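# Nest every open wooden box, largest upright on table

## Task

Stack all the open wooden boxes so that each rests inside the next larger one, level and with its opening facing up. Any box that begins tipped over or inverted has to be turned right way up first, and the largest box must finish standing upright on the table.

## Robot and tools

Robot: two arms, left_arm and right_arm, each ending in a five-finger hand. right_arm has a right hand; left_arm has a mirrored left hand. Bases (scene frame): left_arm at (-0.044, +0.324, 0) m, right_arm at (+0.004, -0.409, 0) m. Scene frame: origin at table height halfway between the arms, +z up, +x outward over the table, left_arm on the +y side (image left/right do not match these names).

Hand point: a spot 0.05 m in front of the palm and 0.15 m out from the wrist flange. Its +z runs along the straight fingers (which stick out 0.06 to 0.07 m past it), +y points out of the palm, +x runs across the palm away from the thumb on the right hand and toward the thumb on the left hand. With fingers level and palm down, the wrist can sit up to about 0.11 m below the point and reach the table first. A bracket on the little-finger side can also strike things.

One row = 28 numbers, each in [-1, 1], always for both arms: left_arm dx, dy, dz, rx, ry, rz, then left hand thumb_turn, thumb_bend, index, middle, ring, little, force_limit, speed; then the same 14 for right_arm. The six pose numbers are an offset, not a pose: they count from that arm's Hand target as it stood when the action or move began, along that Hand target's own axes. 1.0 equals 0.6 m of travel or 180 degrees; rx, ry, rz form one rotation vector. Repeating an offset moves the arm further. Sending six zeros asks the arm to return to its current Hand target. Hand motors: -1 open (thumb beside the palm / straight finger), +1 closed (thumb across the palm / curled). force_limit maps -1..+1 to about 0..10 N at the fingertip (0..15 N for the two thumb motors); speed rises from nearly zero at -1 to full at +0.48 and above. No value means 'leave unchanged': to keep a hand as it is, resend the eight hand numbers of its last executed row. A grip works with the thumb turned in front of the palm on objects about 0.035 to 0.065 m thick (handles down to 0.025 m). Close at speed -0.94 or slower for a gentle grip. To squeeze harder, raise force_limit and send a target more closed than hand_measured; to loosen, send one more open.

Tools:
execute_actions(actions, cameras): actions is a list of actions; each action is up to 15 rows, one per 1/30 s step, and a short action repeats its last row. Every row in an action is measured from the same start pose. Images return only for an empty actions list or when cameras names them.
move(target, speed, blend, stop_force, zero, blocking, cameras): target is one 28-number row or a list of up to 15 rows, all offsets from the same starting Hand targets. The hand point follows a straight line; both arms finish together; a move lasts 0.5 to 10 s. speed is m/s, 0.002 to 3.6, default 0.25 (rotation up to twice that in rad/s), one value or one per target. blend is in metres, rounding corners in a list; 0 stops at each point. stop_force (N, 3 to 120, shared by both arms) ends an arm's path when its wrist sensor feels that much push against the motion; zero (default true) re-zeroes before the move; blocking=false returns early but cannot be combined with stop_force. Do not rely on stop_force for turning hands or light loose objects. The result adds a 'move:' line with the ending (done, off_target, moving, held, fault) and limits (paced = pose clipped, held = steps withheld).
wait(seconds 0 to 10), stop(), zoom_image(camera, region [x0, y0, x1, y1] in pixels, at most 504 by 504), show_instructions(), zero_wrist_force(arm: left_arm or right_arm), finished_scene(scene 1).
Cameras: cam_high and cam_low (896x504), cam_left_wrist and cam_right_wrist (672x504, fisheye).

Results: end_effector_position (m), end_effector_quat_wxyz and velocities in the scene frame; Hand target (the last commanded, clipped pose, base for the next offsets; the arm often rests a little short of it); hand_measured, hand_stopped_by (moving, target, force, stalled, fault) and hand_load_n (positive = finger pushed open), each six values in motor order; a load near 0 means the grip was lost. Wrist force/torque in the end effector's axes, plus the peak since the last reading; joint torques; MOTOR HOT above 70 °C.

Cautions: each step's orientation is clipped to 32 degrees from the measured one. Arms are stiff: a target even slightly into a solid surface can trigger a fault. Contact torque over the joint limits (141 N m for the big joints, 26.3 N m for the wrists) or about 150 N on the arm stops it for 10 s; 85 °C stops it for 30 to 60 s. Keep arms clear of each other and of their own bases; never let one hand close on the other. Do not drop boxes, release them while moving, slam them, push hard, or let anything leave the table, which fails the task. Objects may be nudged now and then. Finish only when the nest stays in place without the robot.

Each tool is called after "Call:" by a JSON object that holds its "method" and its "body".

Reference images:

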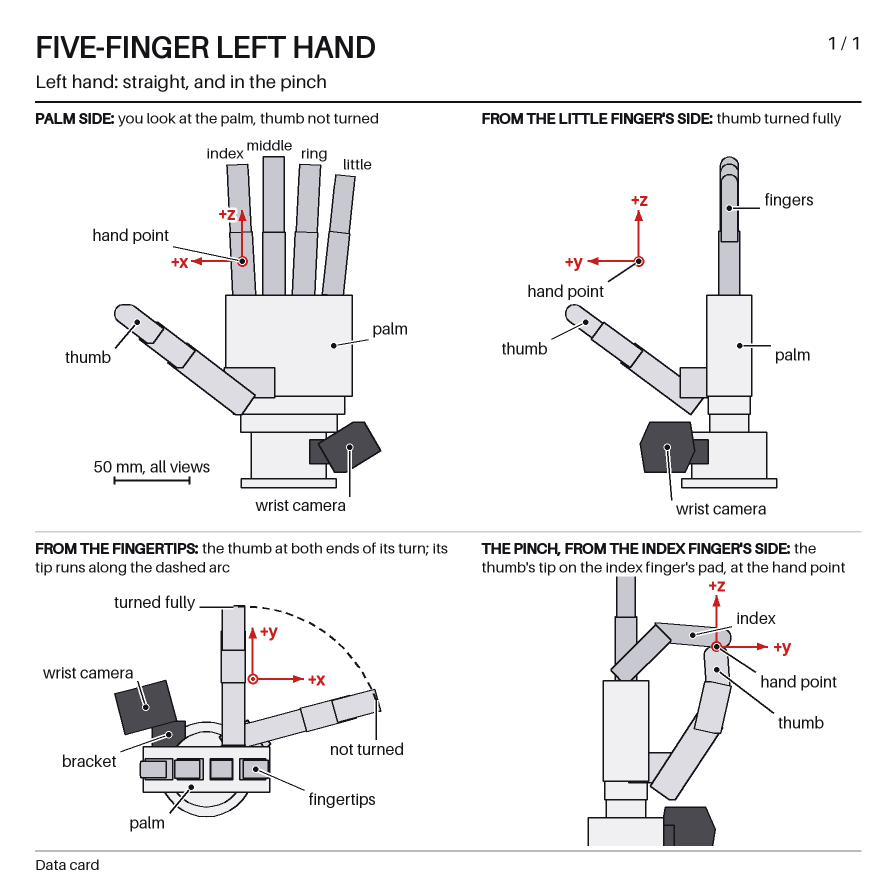

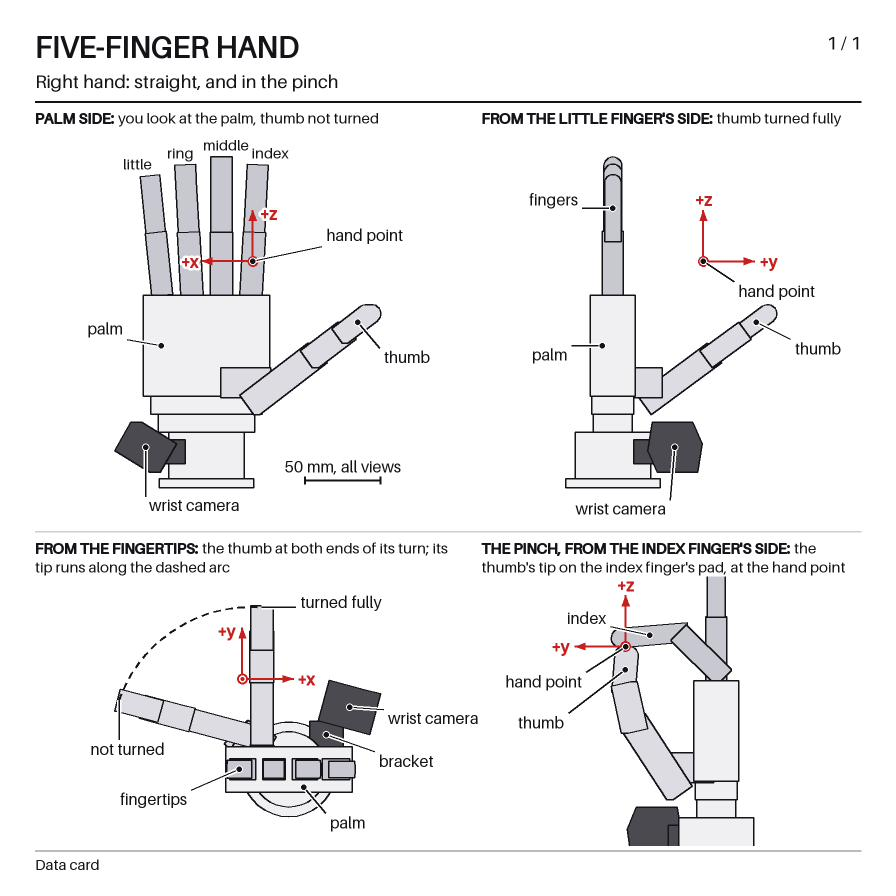

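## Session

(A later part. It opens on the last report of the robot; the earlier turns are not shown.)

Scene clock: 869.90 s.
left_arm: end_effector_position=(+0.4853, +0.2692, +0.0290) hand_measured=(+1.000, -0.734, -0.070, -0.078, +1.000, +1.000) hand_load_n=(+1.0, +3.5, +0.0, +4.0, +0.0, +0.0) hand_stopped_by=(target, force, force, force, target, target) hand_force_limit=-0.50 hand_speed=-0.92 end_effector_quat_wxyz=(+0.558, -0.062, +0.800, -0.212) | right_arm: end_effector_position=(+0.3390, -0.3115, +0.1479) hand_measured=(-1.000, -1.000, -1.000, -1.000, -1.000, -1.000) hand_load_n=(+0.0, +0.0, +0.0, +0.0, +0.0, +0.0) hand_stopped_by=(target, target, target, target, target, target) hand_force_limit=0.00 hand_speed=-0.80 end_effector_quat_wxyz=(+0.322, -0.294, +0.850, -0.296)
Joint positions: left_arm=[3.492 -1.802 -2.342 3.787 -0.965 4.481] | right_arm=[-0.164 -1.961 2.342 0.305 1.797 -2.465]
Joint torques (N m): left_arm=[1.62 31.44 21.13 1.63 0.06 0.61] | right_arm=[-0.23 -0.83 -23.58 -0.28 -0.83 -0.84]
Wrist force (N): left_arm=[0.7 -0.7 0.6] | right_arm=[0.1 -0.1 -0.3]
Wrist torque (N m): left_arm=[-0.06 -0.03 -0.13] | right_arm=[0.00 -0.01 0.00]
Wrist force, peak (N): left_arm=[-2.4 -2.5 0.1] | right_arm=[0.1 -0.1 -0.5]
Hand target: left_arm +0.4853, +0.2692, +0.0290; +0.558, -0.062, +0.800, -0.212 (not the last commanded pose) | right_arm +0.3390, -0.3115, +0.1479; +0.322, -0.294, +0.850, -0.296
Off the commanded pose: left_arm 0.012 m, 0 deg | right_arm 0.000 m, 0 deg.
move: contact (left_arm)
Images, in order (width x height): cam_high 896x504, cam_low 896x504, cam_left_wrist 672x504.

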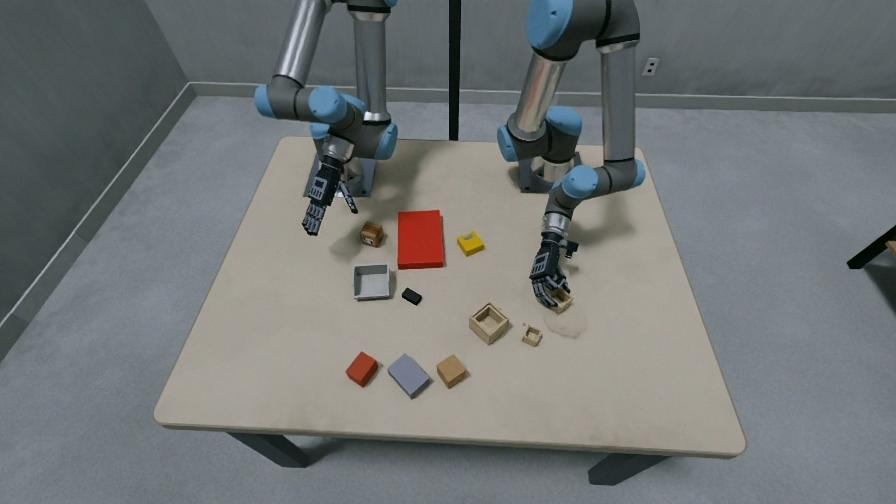

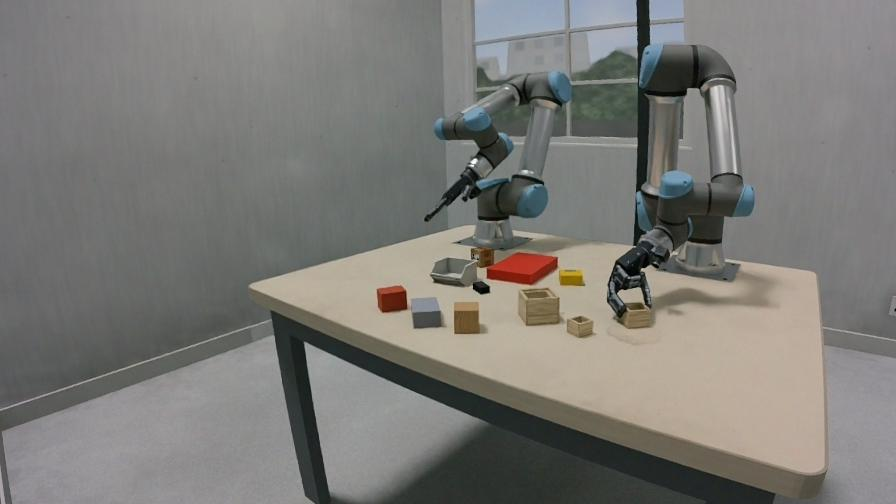

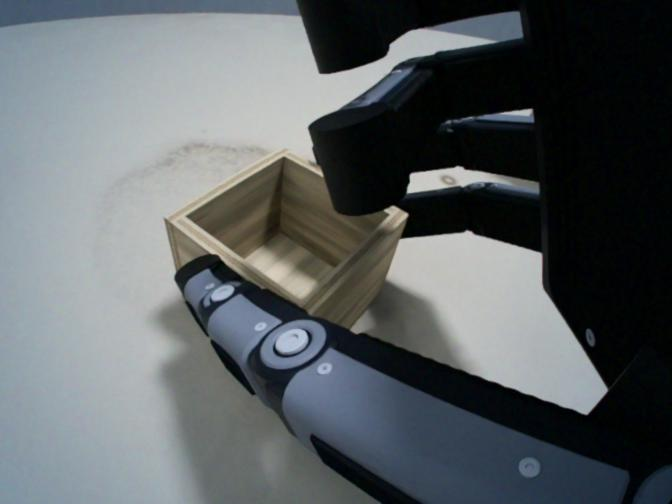

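Call:
{"method": "move", "body": {"target": [0.0072,0.0034,0.0024,0,0,0,1,-0.6,0.12,0.12,1,1,-0.5,-0.92,0,0,0,0,0,0,-1,-1,-1,-1,-1,-1,0,-0.8], "speed": 0.006, "stop_force": 4, "cameras": ["cam_high","cam_low","cam_left_wrist"]}}

Call:
{"method": "zoom_image", "body": {"camera": "cam_low", "region": [600, 290, 670, 340]}}

Call:
{"method": "zoom_image", "body": {"camera": "cam_high", "region": [530, 265, 590, 325]}}

Scene clock: 875.30 s.
left_arm: end_effector_position=(+0.4853, +0.2692, +0.0262) hand_measured=(+1.000, -0.734, -0.070, -0.078, +1.000, +1.000) hand_load_n=(-0.5, +4.0, +0.0, +4.0, +0.0, +0.0) hand_stopped_by=(target, force, force, force, target, target) hand_force_limit=-0.50 hand_speed=-0.92 end_effector_quat_wxyz=(+0.558, -0.062, +0.800, -0.212) | right_arm: end_effector_position=(+0.3390, -0.3115, +0.1479) hand_measured=(-1.000, -1.000, -1.000, -1.000, -1.000, -1.000) hand_load_n=(+0.0, +0.0, +0.0, +0.0, +0.0, +0.0) hand_stopped_by=(target, target, target, target, target, target) hand_force_limit=0.00 hand_speed=-0.80 end_effector_quat_wxyz=(+0.322, -0.294, +0.850, -0.296)
Joint positions: left_arm=[3.492 -1.81 -2.343 3.796 -0.965 4.481] | right_arm=[-0.164 -1.961 2.342 0.305 1.797 -2.465]
Joint torques (N m): left_arm=[0.3 31.11 19.99 -0.91 -0.13 0.17] | right_arm=[0.15 -0.72 -24.03 -0.4 -0.72 -0.78]
Wrist force (N): left_arm=[-0.1 -1.0 0.3] | right_arm=[0.0 0.1 -0.2]
Wrist torque (N m): left_arm=[-0.10 -0.01 -0.10] | right_arm=[0.03 0.00 0.01]
Wrist force, peak (N): left_arm=[-2.8 -2.9 0.2] | right_arm=[0.2 -0.2 -0.4]
Hand target: left_arm +0.4853, +0.2692, +0.0262; +0.558, -0.062, +0.800, -0.212 (not the last commanded pose) | right_arm +0.3390, -0.3115, +0.1479; +0.322, -0.294, +0.850, -0.296
Off the commanded pose: left_arm 0.002 m, 0 deg | right_arm 0.000 m, 0 deg.
move: contact (left_arm)
Images, in order (width x height): cam_high 896x504, cam_low 896x504, cam_left_wrist 672x504.

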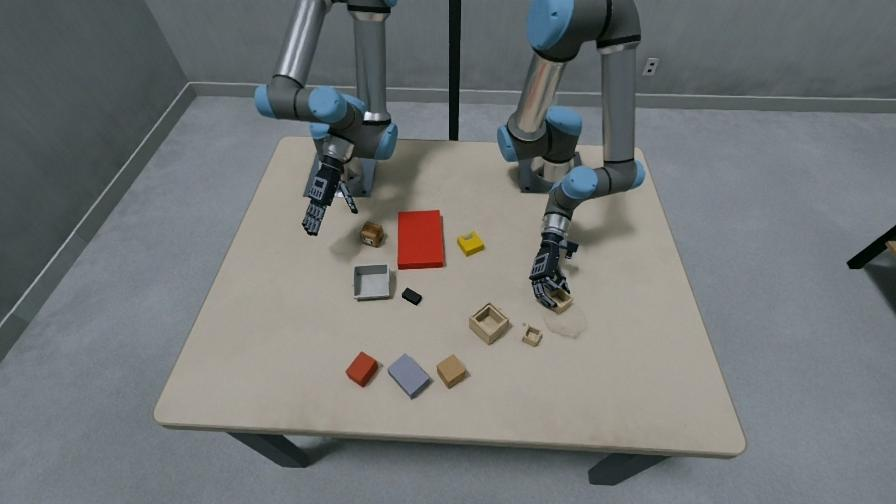

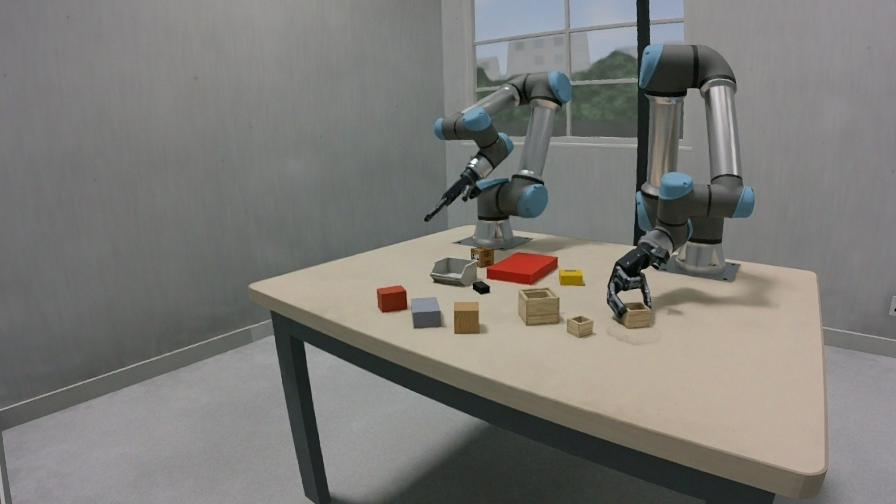

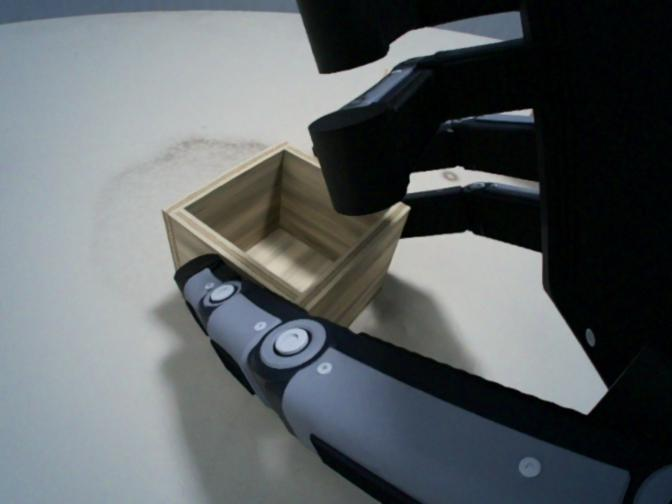

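Scaled by 7.200 from the camera's 896x504 image, which has a finer 1280x720 frame.

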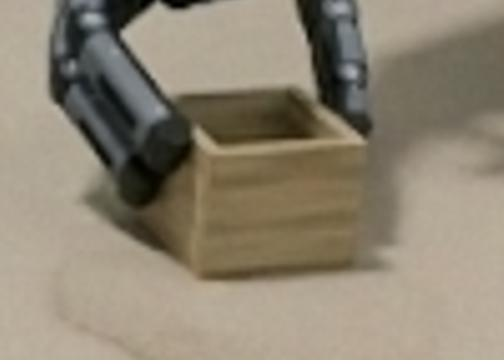

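Scaled by 8.400 from the camera's 896x504 image, which has a finer 1280x720 frame.

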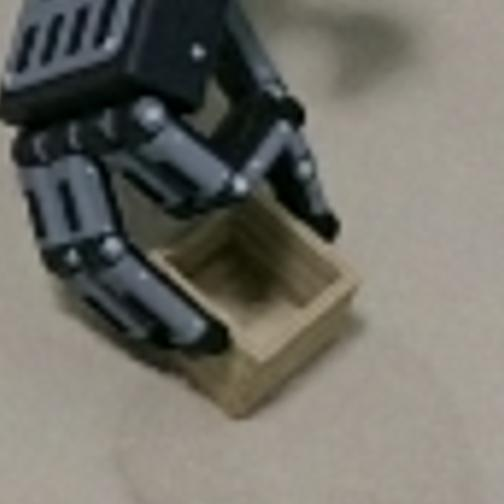

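Call:
{"method": "execute_actions", "body": {"actions": [[[0,0,0,0,0,0,1,-0.95,-0.45,-0.45,1,1,-0.5,-0.9,0,0,0,0,0,0,-1,-1,-1,-1,-1,-1,0,-0.8]]]}}

Call:
{"method": "wait", "body": {"seconds": 1.5, "cameras": ["cam_high","cam_low","cam_left_wrist"]}}

Call:
{"method": "zoom_image", "body": {"camera": "cam_low", "region": [600, 290, 670, 340]}}

Scene clock: 880.53 s.
left_arm: end_effector_position=(+0.4853, +0.2692, +0.0262) hand_measured=(+1.000, -0.950, -0.450, -0.450, +1.000, +1.000) hand_load_n=(+0.0, +0.0, +0.0, +0.0, +0.0, +0.0) hand_stopped_by=(target, target, target, target, target, target) hand_force_limit=-0.50 hand_speed=-0.90 end_effector_quat_wxyz=(+0.558, -0.062, +0.800, -0.212) | right_arm: end_effector_position=(+0.3390, -0.3115, +0.1479) hand_measured=(-1.000, -1.000, -1.000, -1.000, -1.000, -1.000) hand_load_n=(+0.0, +0.0, +0.0, +0.0, +0.0, +0.0) hand_stopped_by=(target, target, target, target, target, target) hand_force_limit=0.00 hand_speed=-0.80 end_effector_quat_wxyz=(+0.322, -0.294, +0.850, -0.296)
Joint positions: left_arm=[3.492 -1.81 -2.343 3.796 -0.965 4.481] | right_arm=[-0.164 -1.961 2.342 0.305 1.797 -2.465]
Joint torques (N m): left_arm=[0.48 31.41 19.79 0.96 -0.1 0.21] | right_arm=[0.03 -0.75 -23.73 -0.37 -0.78 -0.87]
Wrist force (N): left_arm=[0.7 -0.8 0.7] | right_arm=[0.1 0.0 -0.1]
Wrist torque (N m): left_arm=[-0.08 -0.05 -0.10] | right_arm=[0.00 -0.01 0.01]
Wrist force, peak (N): left_arm=[0.5 -0.7 0.9] | right_arm=[0.0 0.1 -0.5]
Hand target: left_arm +0.4853, +0.2692, +0.0262; +0.558, -0.062, +0.800, -0.212 | right_arm +0.3390, -0.3115, +0.1479; +0.322, -0.294, +0.850, -0.296
Off the commanded pose: left_arm 0.000 m, 0 deg | right_arm 0.000 m, 0 deg.

Scene clock: 882.03 s.
left_arm: end_effector_position=(+0.4853, +0.2692, +0.0262) hand_measured=(+1.000, -0.950, -0.450, -0.450, +1.000, +1.000) hand_load_n=(+0.0, +0.0, +0.0, +0.0, +0.0, +0.0) hand_stopped_by=(target, target, target, target, target, target) hand_force_limit=-0.50 hand_speed=-0.90 end_effector_quat_wxyz=(+0.558, -0.062, +0.800, -0.212) | right_arm: end_effector_position=(+0.3390, -0.3115, +0.1479) hand_measured=(-1.000, -1.000, -1.000, -1.000, -1.000, -1.000) hand_load_n=(+0.0, +0.0, +0.0, +0.0, +0.0, +0.0) hand_stopped_by=(target, target, target, target, target, target) hand_force_limit=0.00 hand_speed=-0.80 end_effector_quat_wxyz=(+0.322, -0.294, +0.850, -0.296)
Joint positions: left_arm=[3.492 -1.81 -2.343 3.796 -0.965 4.481] | right_arm=[-0.164 -1.961 2.342 0.305 1.797 -2.465]
Joint torques (N m): left_arm=[0.72 30.71 20.28 0.98 -0.09 0.17] | right_arm=[-0.68 -0.98 -24.13 -0.48 -0.86 -0.86]
Wrist force (N): left_arm=[0.5 -0.7 0.7] | right_arm=[-0.2 0.0 0.1]
Wrist torque (N m): left_arm=[-0.06 -0.04 -0.11] | right_arm=[-0.02 0.02 -0.01]
Wrist force, peak (N): left_arm=[0.7 -0.8 0.7] | right_arm=[-0.1 0.2 -0.4]
Hand target: left_arm +0.4853, +0.2692, +0.0262; +0.558, -0.062, +0.800, -0.212 | right_arm +0.3390, -0.3115, +0.1479; +0.322, -0.294, +0.850, -0.296
Off the commanded pose: left_arm 0.000 m, 0 deg | right_arm 0.000 m, 0 deg.
wait: 1.50 s; at rest by 0.17 s
Images, in order (width x height): cam_high 896x504, cam_low 896x504, cam_left_wrist 672x504.

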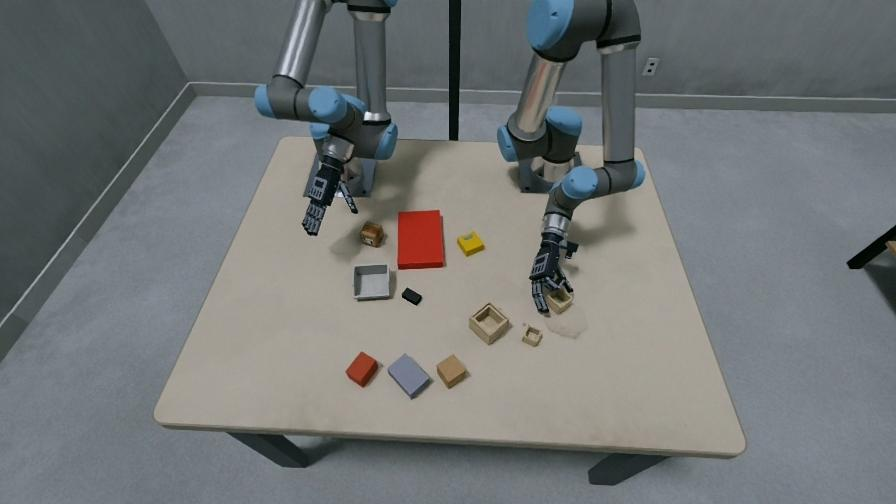

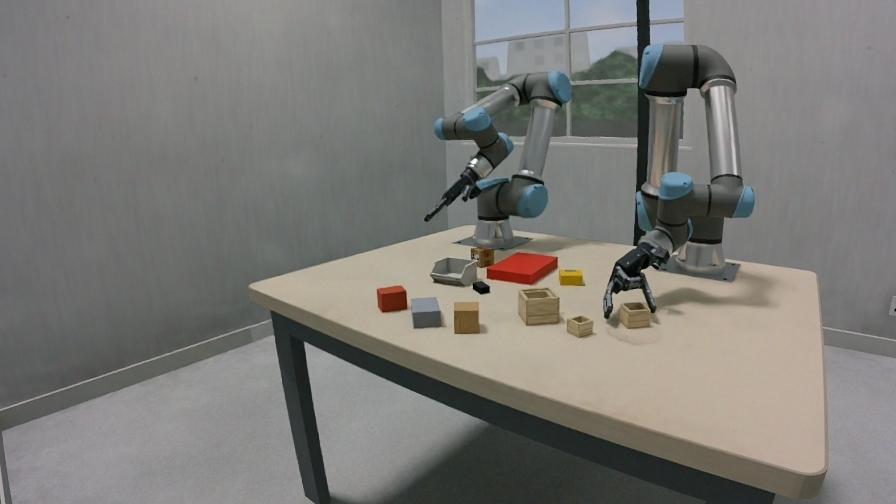

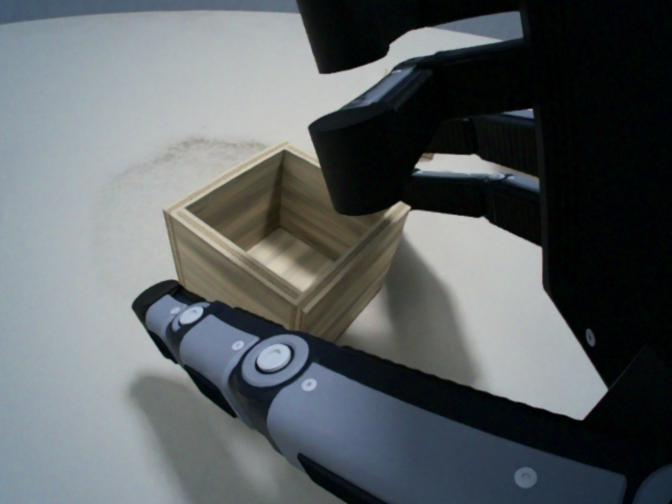

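Scaled by 7.200 from the camera's 896x504 image, which has a finer 1280x720 frame.

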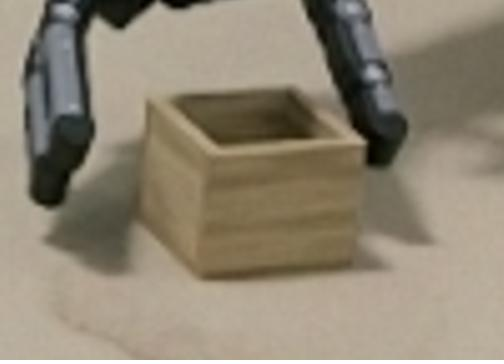

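Call:
{"method": "move", "body": {"target": [[0,-0.1365,-0.0957,0,0,0,1,-1,-0.6,-0.6,1,1,-0.5,-0.8,0,0,0,0,0,0,-1,-1,-1,-1,-1,-1,0,-0.8],[-0.186,-0.0727,-0.055,0,0.1913,-0.2730,1,-1,-0.6,-0.6,1,1,-0.5,-0.8,0,0,0,0,0,0,-1,-1,-1,-1,-1,-1,0,-0.8]], "speed": 0.22, "blend": 0.03, "cameras": ["cam_high","cam_low","cam_left_wrist"]}}

Call:
{"method": "zoom_image", "body": {"camera": "cam_high", "region": [540, 280, 590, 320]}}

Call:
{"method": "zoom_image", "body": {"camera": "cam_low", "region": [605, 290, 665, 335]}}

Call:
{"method": "zoom_image", "body": {"camera": "cam_high", "region": [460, 295, 560, 355]}}

Scene clock: 895.50 s.
left_arm: end_effector_position=(+0.4903, +0.2763, +0.1502) hand_measured=(+1.000, -1.000, -0.600, -0.600, +1.000, +1.000) hand_load_n=(+0.5, +0.0, +0.0, +0.0, +0.0, +0.0) hand_stopped_by=(target, target, target, target, target, target) hand_force_limit=-0.50 hand_speed=-0.80 end_effector_quat_wxyz=(+0.167, -0.321, +0.827, -0.430) | right_arm: end_effector_position=(+0.3390, -0.3115, +0.1479) hand_measured=(-1.000, -1.000, -1.000, -1.000, -1.000, -1.000) hand_load_n=(-0.5, +0.0, -0.5, +0.0, -0.5, +0.0) hand_stopped_by=(target, target, target, target, target, target) hand_force_limit=0.00 hand_speed=-0.80 end_effector_quat_wxyz=(+0.322, -0.294, +0.850, -0.296)
Joint positions: left_arm=[3.659 -2.003 -1.602 2.338 -0.646 4.34] | right_arm=[-0.164 -1.961 2.342 0.305 1.797 -2.465]
Joint torques (N m): left_arm=[-5.94 39.21 12.8 -2.93 -1.41 -1.34] | right_arm=[-1.6 -0.19 -24.51 -0.46 -0.79 -0.94]
Wrist force (N): left_arm=[-0.2 0.5 1.5] | right_arm=[-0.2 0.0 -0.3]
Wrist torque (N m): left_arm=[0.04 -0.16 -0.11] | right_arm=[0.01 0.03 -0.01]
Wrist force, peak (N): left_arm=[-1.3 0.6 1.4] | right_arm=[0.4 0.2 -0.4]
Hand target: left_arm +0.4903, +0.2763, +0.1502; +0.167, -0.321, +0.827, -0.430 | right_arm +0.3390, -0.3115, +0.1479; +0.322, -0.294, +0.850, -0.296
Off the commanded pose: left_arm 0.000 m, 0 deg | right_arm 0.000 m, 0 deg.
move: done
Images, in order (width x height): cam_high 896x504, cam_low 896x504, cam_left_wrist 672x504.

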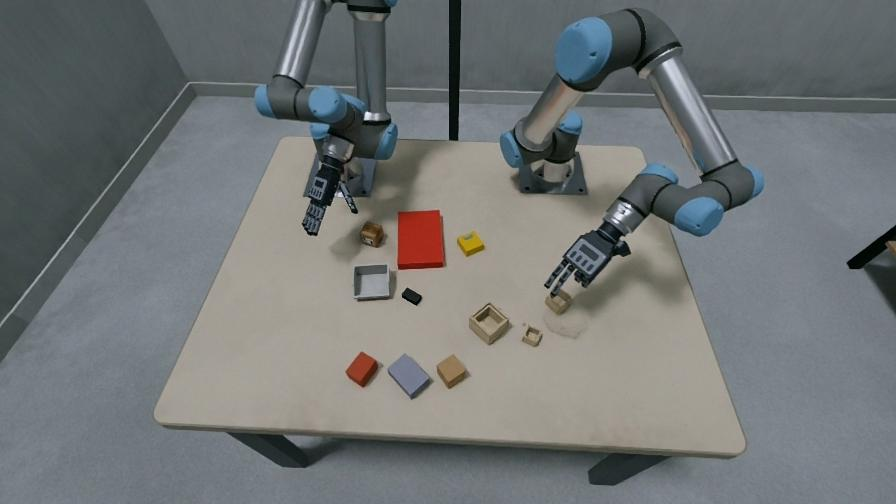

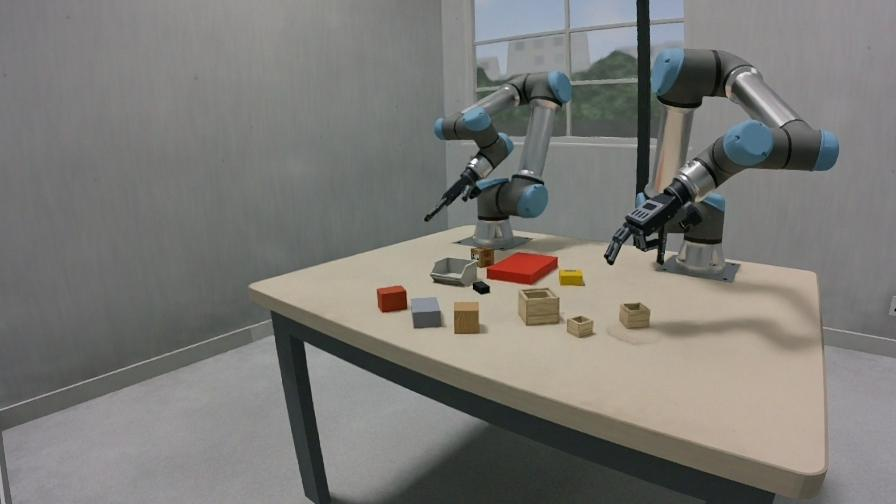

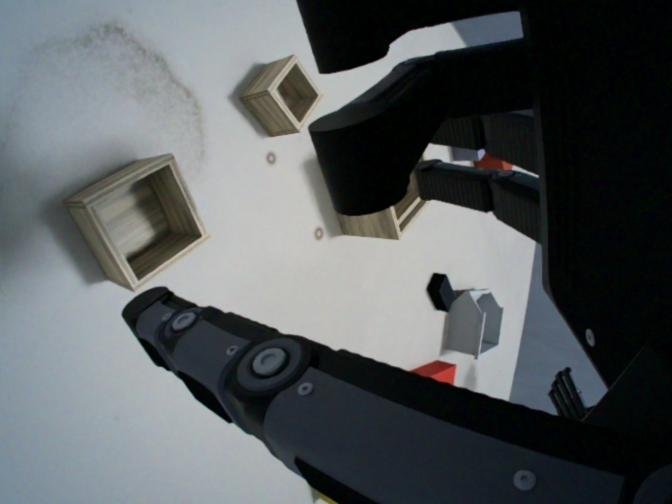

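Scaled by 10.080 from the camera's 896x504 image, which has a finer 1280x720 frame.

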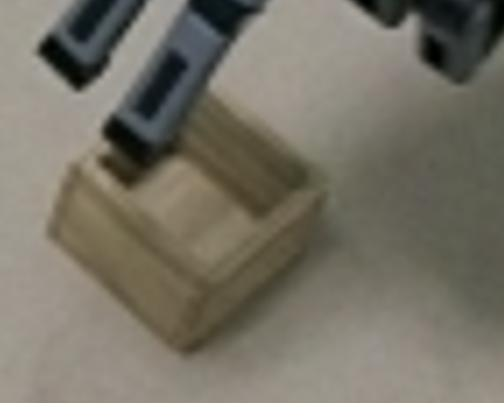

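Scaled by 8.400 from the camera's 896x504 image, which has a finer 1280x720 frame.

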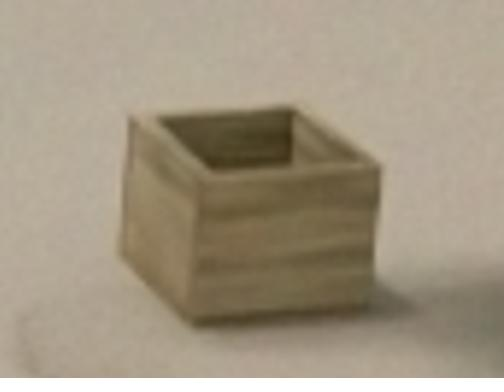

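Scaled by 5.040 from the camera's 896x504 image, which has a finer 1280x720 frame.

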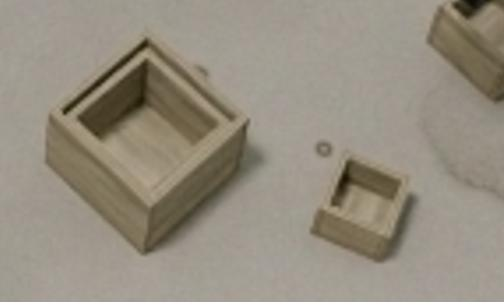

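Call:
{"method": "move", "body": {"target": [-0.0092,0.089,0.0625,0,0,0,1,-1,-0.6,-0.6,1,1,-0.5,-0.8,0,0,0,0,0,0,-1,-1,-1,-1,-1,-1,0,-0.8], "speed": 0.12, "cameras": ["cam_high","cam_low","cam_left_wrist"]}}

Call:
{"method": "zoom_image", "body": {"camera": "cam_high", "region": [535, 275, 585, 315]}}

Call:
{"method": "zoom_image", "body": {"camera": "cam_low", "region": [600, 270, 670, 335]}}

Scene clock: 913.37 s.
left_arm: end_effector_position=(+0.4943, +0.2800, +0.0849) hand_measured=(+1.000, -1.000, -0.600, -0.600, +1.000, +1.000) hand_load_n=(-0.5, +0.0, +0.0, +0.0, +0.0, +0.0) hand_stopped_by=(target, target, target, target, target, target) hand_force_limit=-0.50 hand_speed=-0.80 end_effector_quat_wxyz=(+0.167, -0.321, +0.827, -0.430) | right_arm: end_effector_position=(+0.3390, -0.3115, +0.1479) hand_measured=(-1.000, -1.000, -1.000, -1.000, -1.000, -1.000) hand_load_n=(-0.5, +0.0, +0.0, +0.0, +0.0, +0.0) hand_stopped_by=(target, target, target, target, target, target) hand_force_limit=0.00 hand_speed=-0.80 end_effector_quat_wxyz=(+0.322, -0.294, +0.850, -0.296)
Joint positions: left_arm=[3.661 -2.093 -1.656 2.477 -0.645 4.344] | right_arm=[-0.164 -1.961 2.342 0.305 1.797 -2.465]
Joint torques (N m): left_arm=[-5.15 43.18 23.72 -2.37 2.88 -1.44] | right_arm=[-0.39 -0.82 -23.9 -0.46 -0.93 -1]
Wrist force (N): left_arm=[-0.3 0.4 1.6] | right_arm=[0.0 0.1 -0.1]
Wrist torque (N m): left_arm=[0.00 -0.14 -0.12] | right_arm=[0.02 0.00 0.01]
Wrist force, peak (N): left_arm=[-0.4 1.6 2.2] | right_arm=[-0.1 0.2 -0.6]
Hand target: left_arm +0.4944, +0.2800, +0.0849; +0.167, -0.321, +0.827, -0.430 | right_arm +0.3390, -0.3115, +0.1479; +0.322, -0.294, +0.850, -0.296
Off the commanded pose: left_arm 0.000 m, 0 deg | right_arm 0.000 m, 0 deg.
move: done
Images, in order (width x height): cam_high 896x504, cam_low 896x504, cam_left_wrist 672x504.

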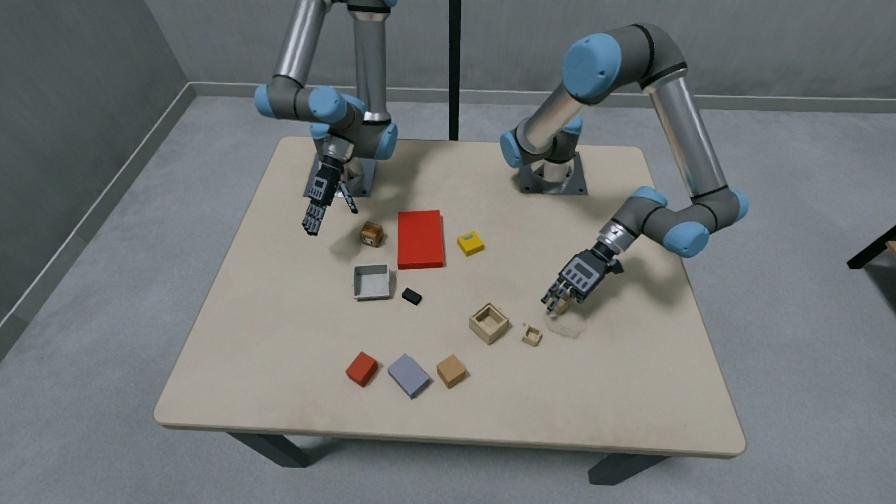

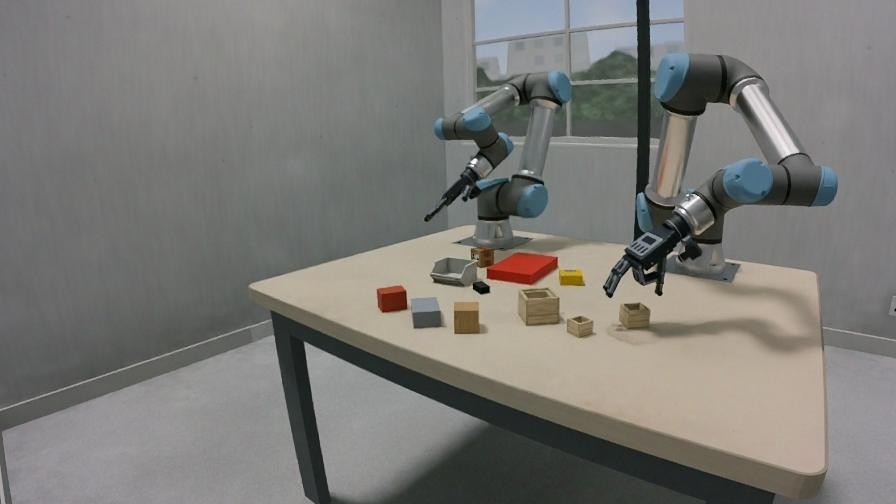

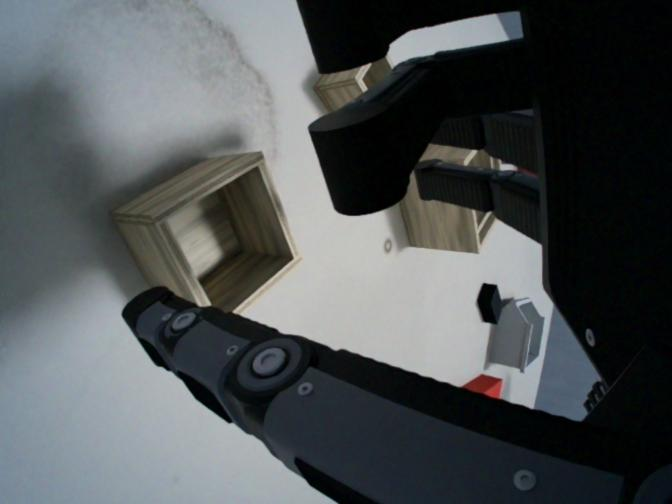

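Scaled by 10.080 from the camera's 896x504 image, which has a finer 1280x720 frame.

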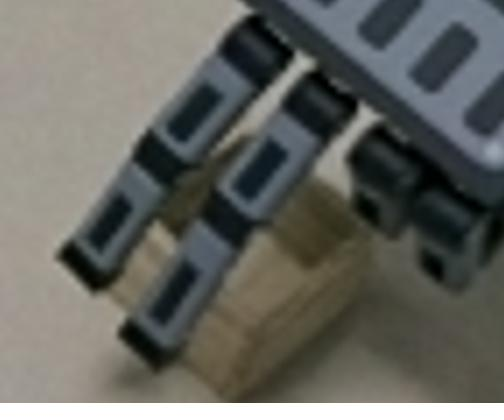

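Scaled by 7.200 from the camera's 896x504 image, which has a finer 1280x720 frame.

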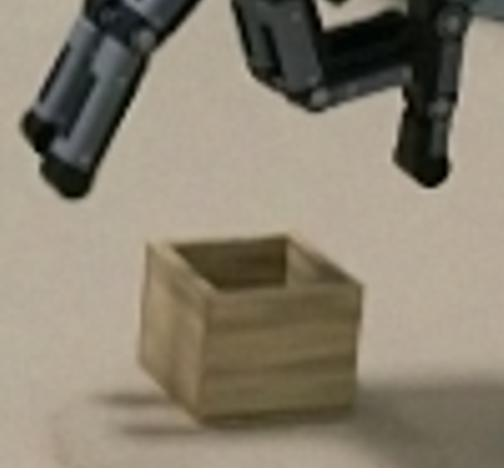

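Call:
{"method": "move", "body": {"target": [0,0.0505,0.0354,0,0,0,1,-1,-0.6,-0.6,1,1,-0.5,-0.8,0,0,0,0,0,0,-1,-1,-1,-1,-1,-1,0,-0.8], "speed": 0.04, "stop_force": 4, "cameras": ["cam_high","cam_low","cam_left_wrist"]}}

Call:
{"method": "zoom_image", "body": {"camera": "cam_low", "region": [600, 270, 670, 335]}}

Scene clock: 918.07 s.
left_arm: end_effector_position=(+0.4944, +0.2800, +0.0479) hand_measured=(+1.000, -1.000, -0.600, -0.600, +1.000, +1.000) hand_load_n=(+0.0, +0.0, +0.0, +0.0, +0.0, +0.0) hand_stopped_by=(target, target, target, target, target, target) hand_force_limit=-0.50 hand_speed=-0.80 end_effector_quat_wxyz=(+0.167, -0.321, +0.827, -0.430) | right_arm: end_effector_position=(+0.3390, -0.3115, +0.1479) hand_measured=(-1.000, -1.000, -1.000, -1.000, -1.000, -1.000) hand_load_n=(+0.0, +0.0, +0.0, +0.0, +0.0, +0.0) hand_stopped_by=(target, target, target, target, target, target) hand_force_limit=0.00 hand_speed=-0.80 end_effector_quat_wxyz=(+0.322, -0.294, +0.850, -0.296)
Joint positions: left_arm=[3.661 -2.145 -1.684 2.558 -0.645 4.344] | right_arm=[-0.164 -1.961 2.342 0.305 1.797 -2.465]
Joint torques (N m): left_arm=[5.38 46.5 23.13 -3.57 1.64 -1.21] | right_arm=[-0.59 -0.48 -24.49 -0.58 -0.8 -0.81]
Wrist force (N): left_arm=[-0.4 0.5 1.5] | right_arm=[0.0 -0.2 -0.1]
Wrist torque (N m): left_arm=[0.03 -0.14 -0.11] | right_arm=[-0.03 -0.01 0.00]
Wrist force, peak (N): left_arm=[-0.4 0.7 1.8] | right_arm=[0.0 0.2 -0.6]
Hand target: left_arm +0.4944, +0.2800, +0.0479; +0.167, -0.321, +0.827, -0.430 | right_arm +0.3390, -0.3115, +0.1479; +0.322, -0.294, +0.850, -0.296
Off the commanded pose: left_arm 0.000 m, 0 deg | right_arm 0.000 m, 0 deg.
move: done
Images, in order (width x height): cam_high 896x504, cam_low 896x504, cam_left_wrist 672x504.

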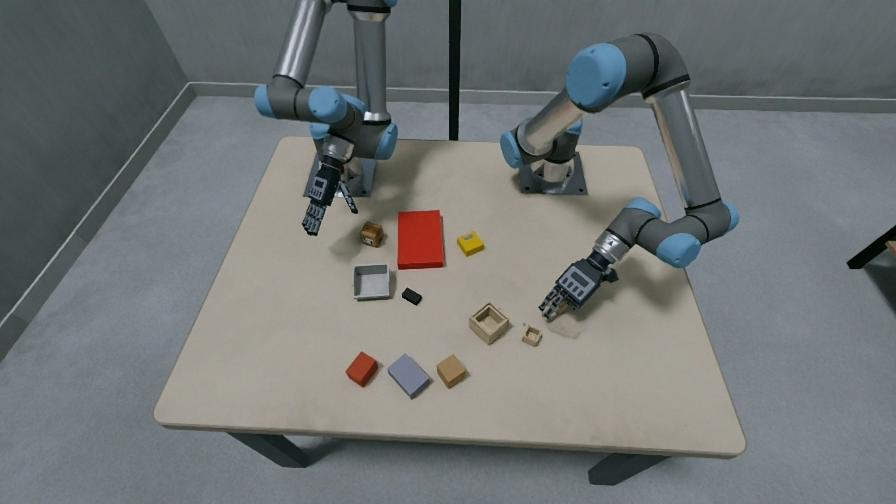

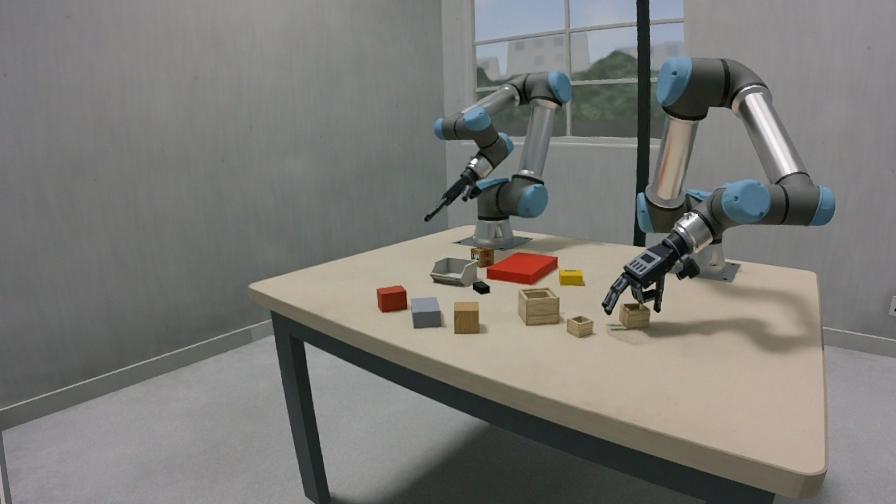

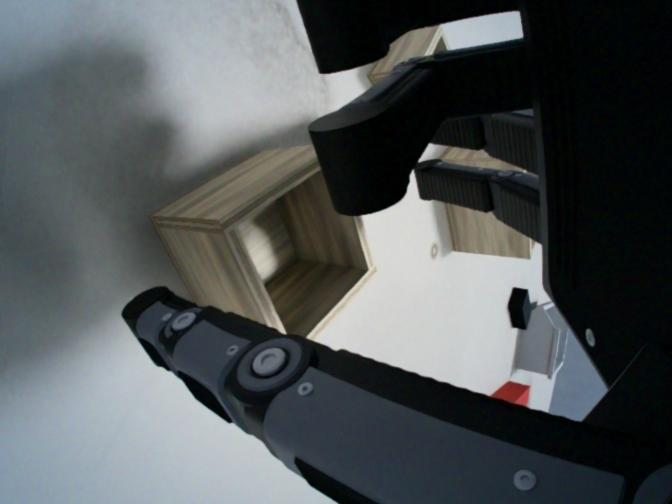

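Scaled by 7.200 from the camera's 896x504 image, which has a finer 1280x720 frame.

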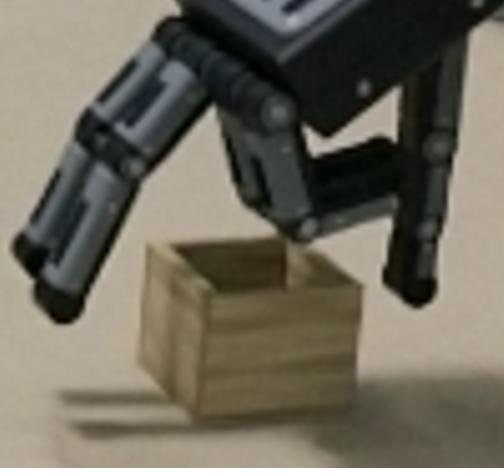

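Call:
{"method": "execute_actions", "body": {"actions": [[[0,0,0,0,0,0,1,-0.6,0.12,0.12,1,1,-0.5,-0.92,0,0,0,0,0,0,-1,-1,-1,-1,-1,-1,0,-0.8]]]}}

Call:
{"method": "wait", "body": {"seconds": 1, "cameras": ["cam_high","cam_low","cam_left_wrist"]}}

Call:
{"method": "zoom_image", "body": {"camera": "cam_low", "region": [600, 270, 670, 335]}}

Scene clock: 923.23 s.
left_arm: end_effector_position=(+0.4944, +0.2800, +0.0480) hand_measured=(+1.000, -0.732, -0.062, -0.078, +1.000, +1.000) hand_load_n=(-1.0, +5.0, +4.5, +2.0, +0.0, +0.0) hand_stopped_by=(target, force, force, force, target, target) hand_force_limit=-0.50 hand_speed=-0.92 end_effector_quat_wxyz=(+0.167, -0.321, +0.827, -0.430) | right_arm: end_effector_position=(+0.3390, -0.3115, +0.1479) hand_measured=(-1.000, -1.000, -1.000, -1.000, -1.000, -1.000) hand_load_n=(+0.0, +0.0, +0.0, +0.0, +0.0, +0.0) hand_stopped_by=(target, target, target, target, target, target) hand_force_limit=0.00 hand_speed=-0.80 end_effector_quat_wxyz=(+0.322, -0.294, +0.850, -0.296)
Joint positions: left_arm=[3.661 -2.145 -1.684 2.558 -0.645 4.344] | right_arm=[-0.164 -1.961 2.342 0.305 1.797 -2.465]
Joint torques (N m): left_arm=[4.76 45.32 21.97 -3.06 2.76 -1.08] | right_arm=[-1.12 -0.99 -24.54 -0.58 -0.8 -0.79]
Wrist force (N): left_arm=[-0.1 -1.0 0.8] | right_arm=[0.0 -0.1 -0.2]
Wrist torque (N m): left_arm=[-0.04 -0.14 -0.10] | right_arm=[-0.01 0.00 0.00]
Wrist force, peak (N): left_arm=[-0.4 0.4 1.8] | right_arm=[-0.1 0.0 -0.5]
Hand target: left_arm +0.4944, +0.2800, +0.0479; +0.167, -0.321, +0.827, -0.430 | right_arm +0.3390, -0.3115, +0.1479; +0.322, -0.294, +0.850, -0.296
Off the commanded pose: left_arm 0.000 m, 0 deg | right_arm 0.000 m, 0 deg.

Scene clock: 924.23 s.
left_arm: end_effector_position=(+0.4944, +0.2800, +0.0480) hand_measured=(+1.000, -0.732, -0.062, -0.078, +1.000, +1.000) hand_load_n=(-1.5, +5.5, +4.5, +2.0, +0.0, +0.0) hand_stopped_by=(target, force, force, force, target, target) hand_force_limit=-0.50 hand_speed=-0.92 end_effector_quat_wxyz=(+0.167, -0.321, +0.827, -0.430) | right_arm: end_effector_position=(+0.3390, -0.3115, +0.1479) hand_measured=(-1.000, -1.000, -1.000, -1.000, -1.000, -1.000) hand_load_n=(+0.0, +0.0, +0.0, +0.0, +0.0, +0.0) hand_stopped_by=(target, target, target, target, target, target) hand_force_limit=0.00 hand_speed=-0.80 end_effector_quat_wxyz=(+0.322, -0.294, +0.850, -0.296)
Joint positions: left_arm=[3.661 -2.145 -1.684 2.558 -0.645 4.344] | right_arm=[-0.164 -1.961 2.342 0.305 1.797 -2.465]
Joint torques (N m): left_arm=[4.83 42.43 21.58 -1.93 1.53 -1.24] | right_arm=[-0.46 -0.73 -24.95 -0.52 -0.82 -0.89]
Wrist force (N): left_arm=[0.0 -1.0 0.5] | right_arm=[-0.1 -0.1 0.1]
Wrist torque (N m): left_arm=[-0.03 -0.17 -0.09] | right_arm=[-0.01 0.00 0.00]
Wrist force, peak (N): left_arm=[0.0 -1.2 1.0] | right_arm=[0.1 -0.2 -0.4]
Hand target: left_arm +0.4944, +0.2800, +0.0479; +0.167, -0.321, +0.827, -0.430 | right_arm +0.3390, -0.3115, +0.1479; +0.322, -0.294, +0.850, -0.296
Off the commanded pose: left_arm 0.000 m, 0 deg | right_arm 0.000 m, 0 deg.
wait: 1.00 s; at rest by 0.17 s
Images, in order (width x height): cam_high 896x504, cam_low 896x504, cam_left_wrist 672x504.

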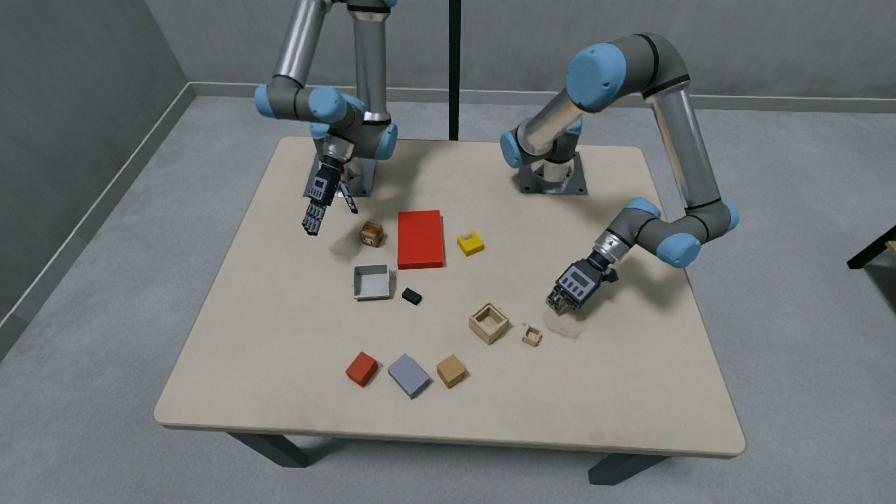

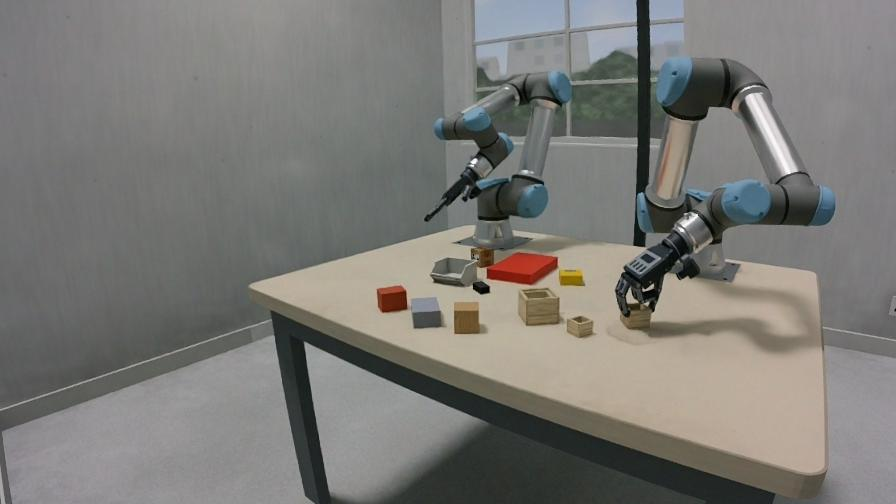

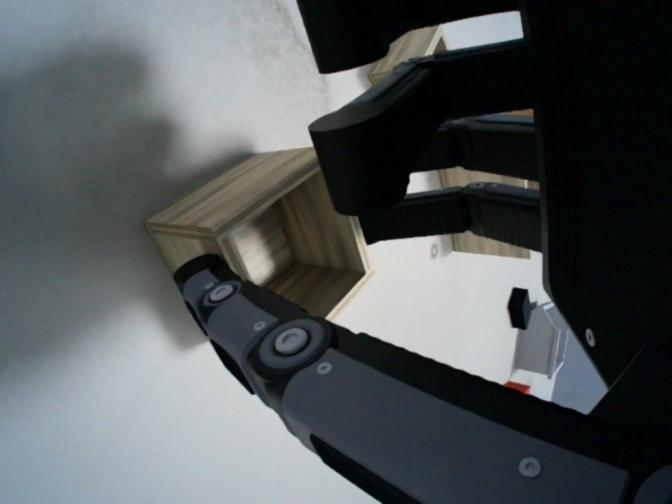

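Scaled by 7.200 from the camera's 896x504 image, which has a finer 1280x720 frame.

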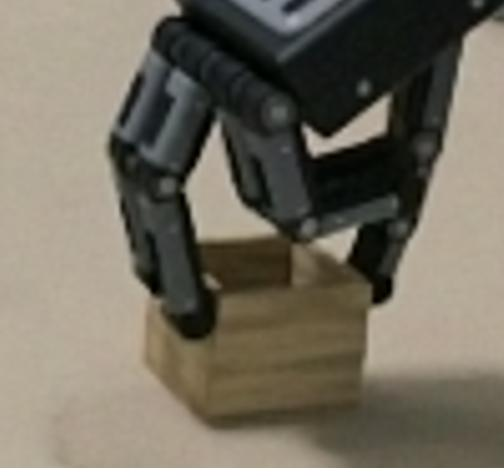

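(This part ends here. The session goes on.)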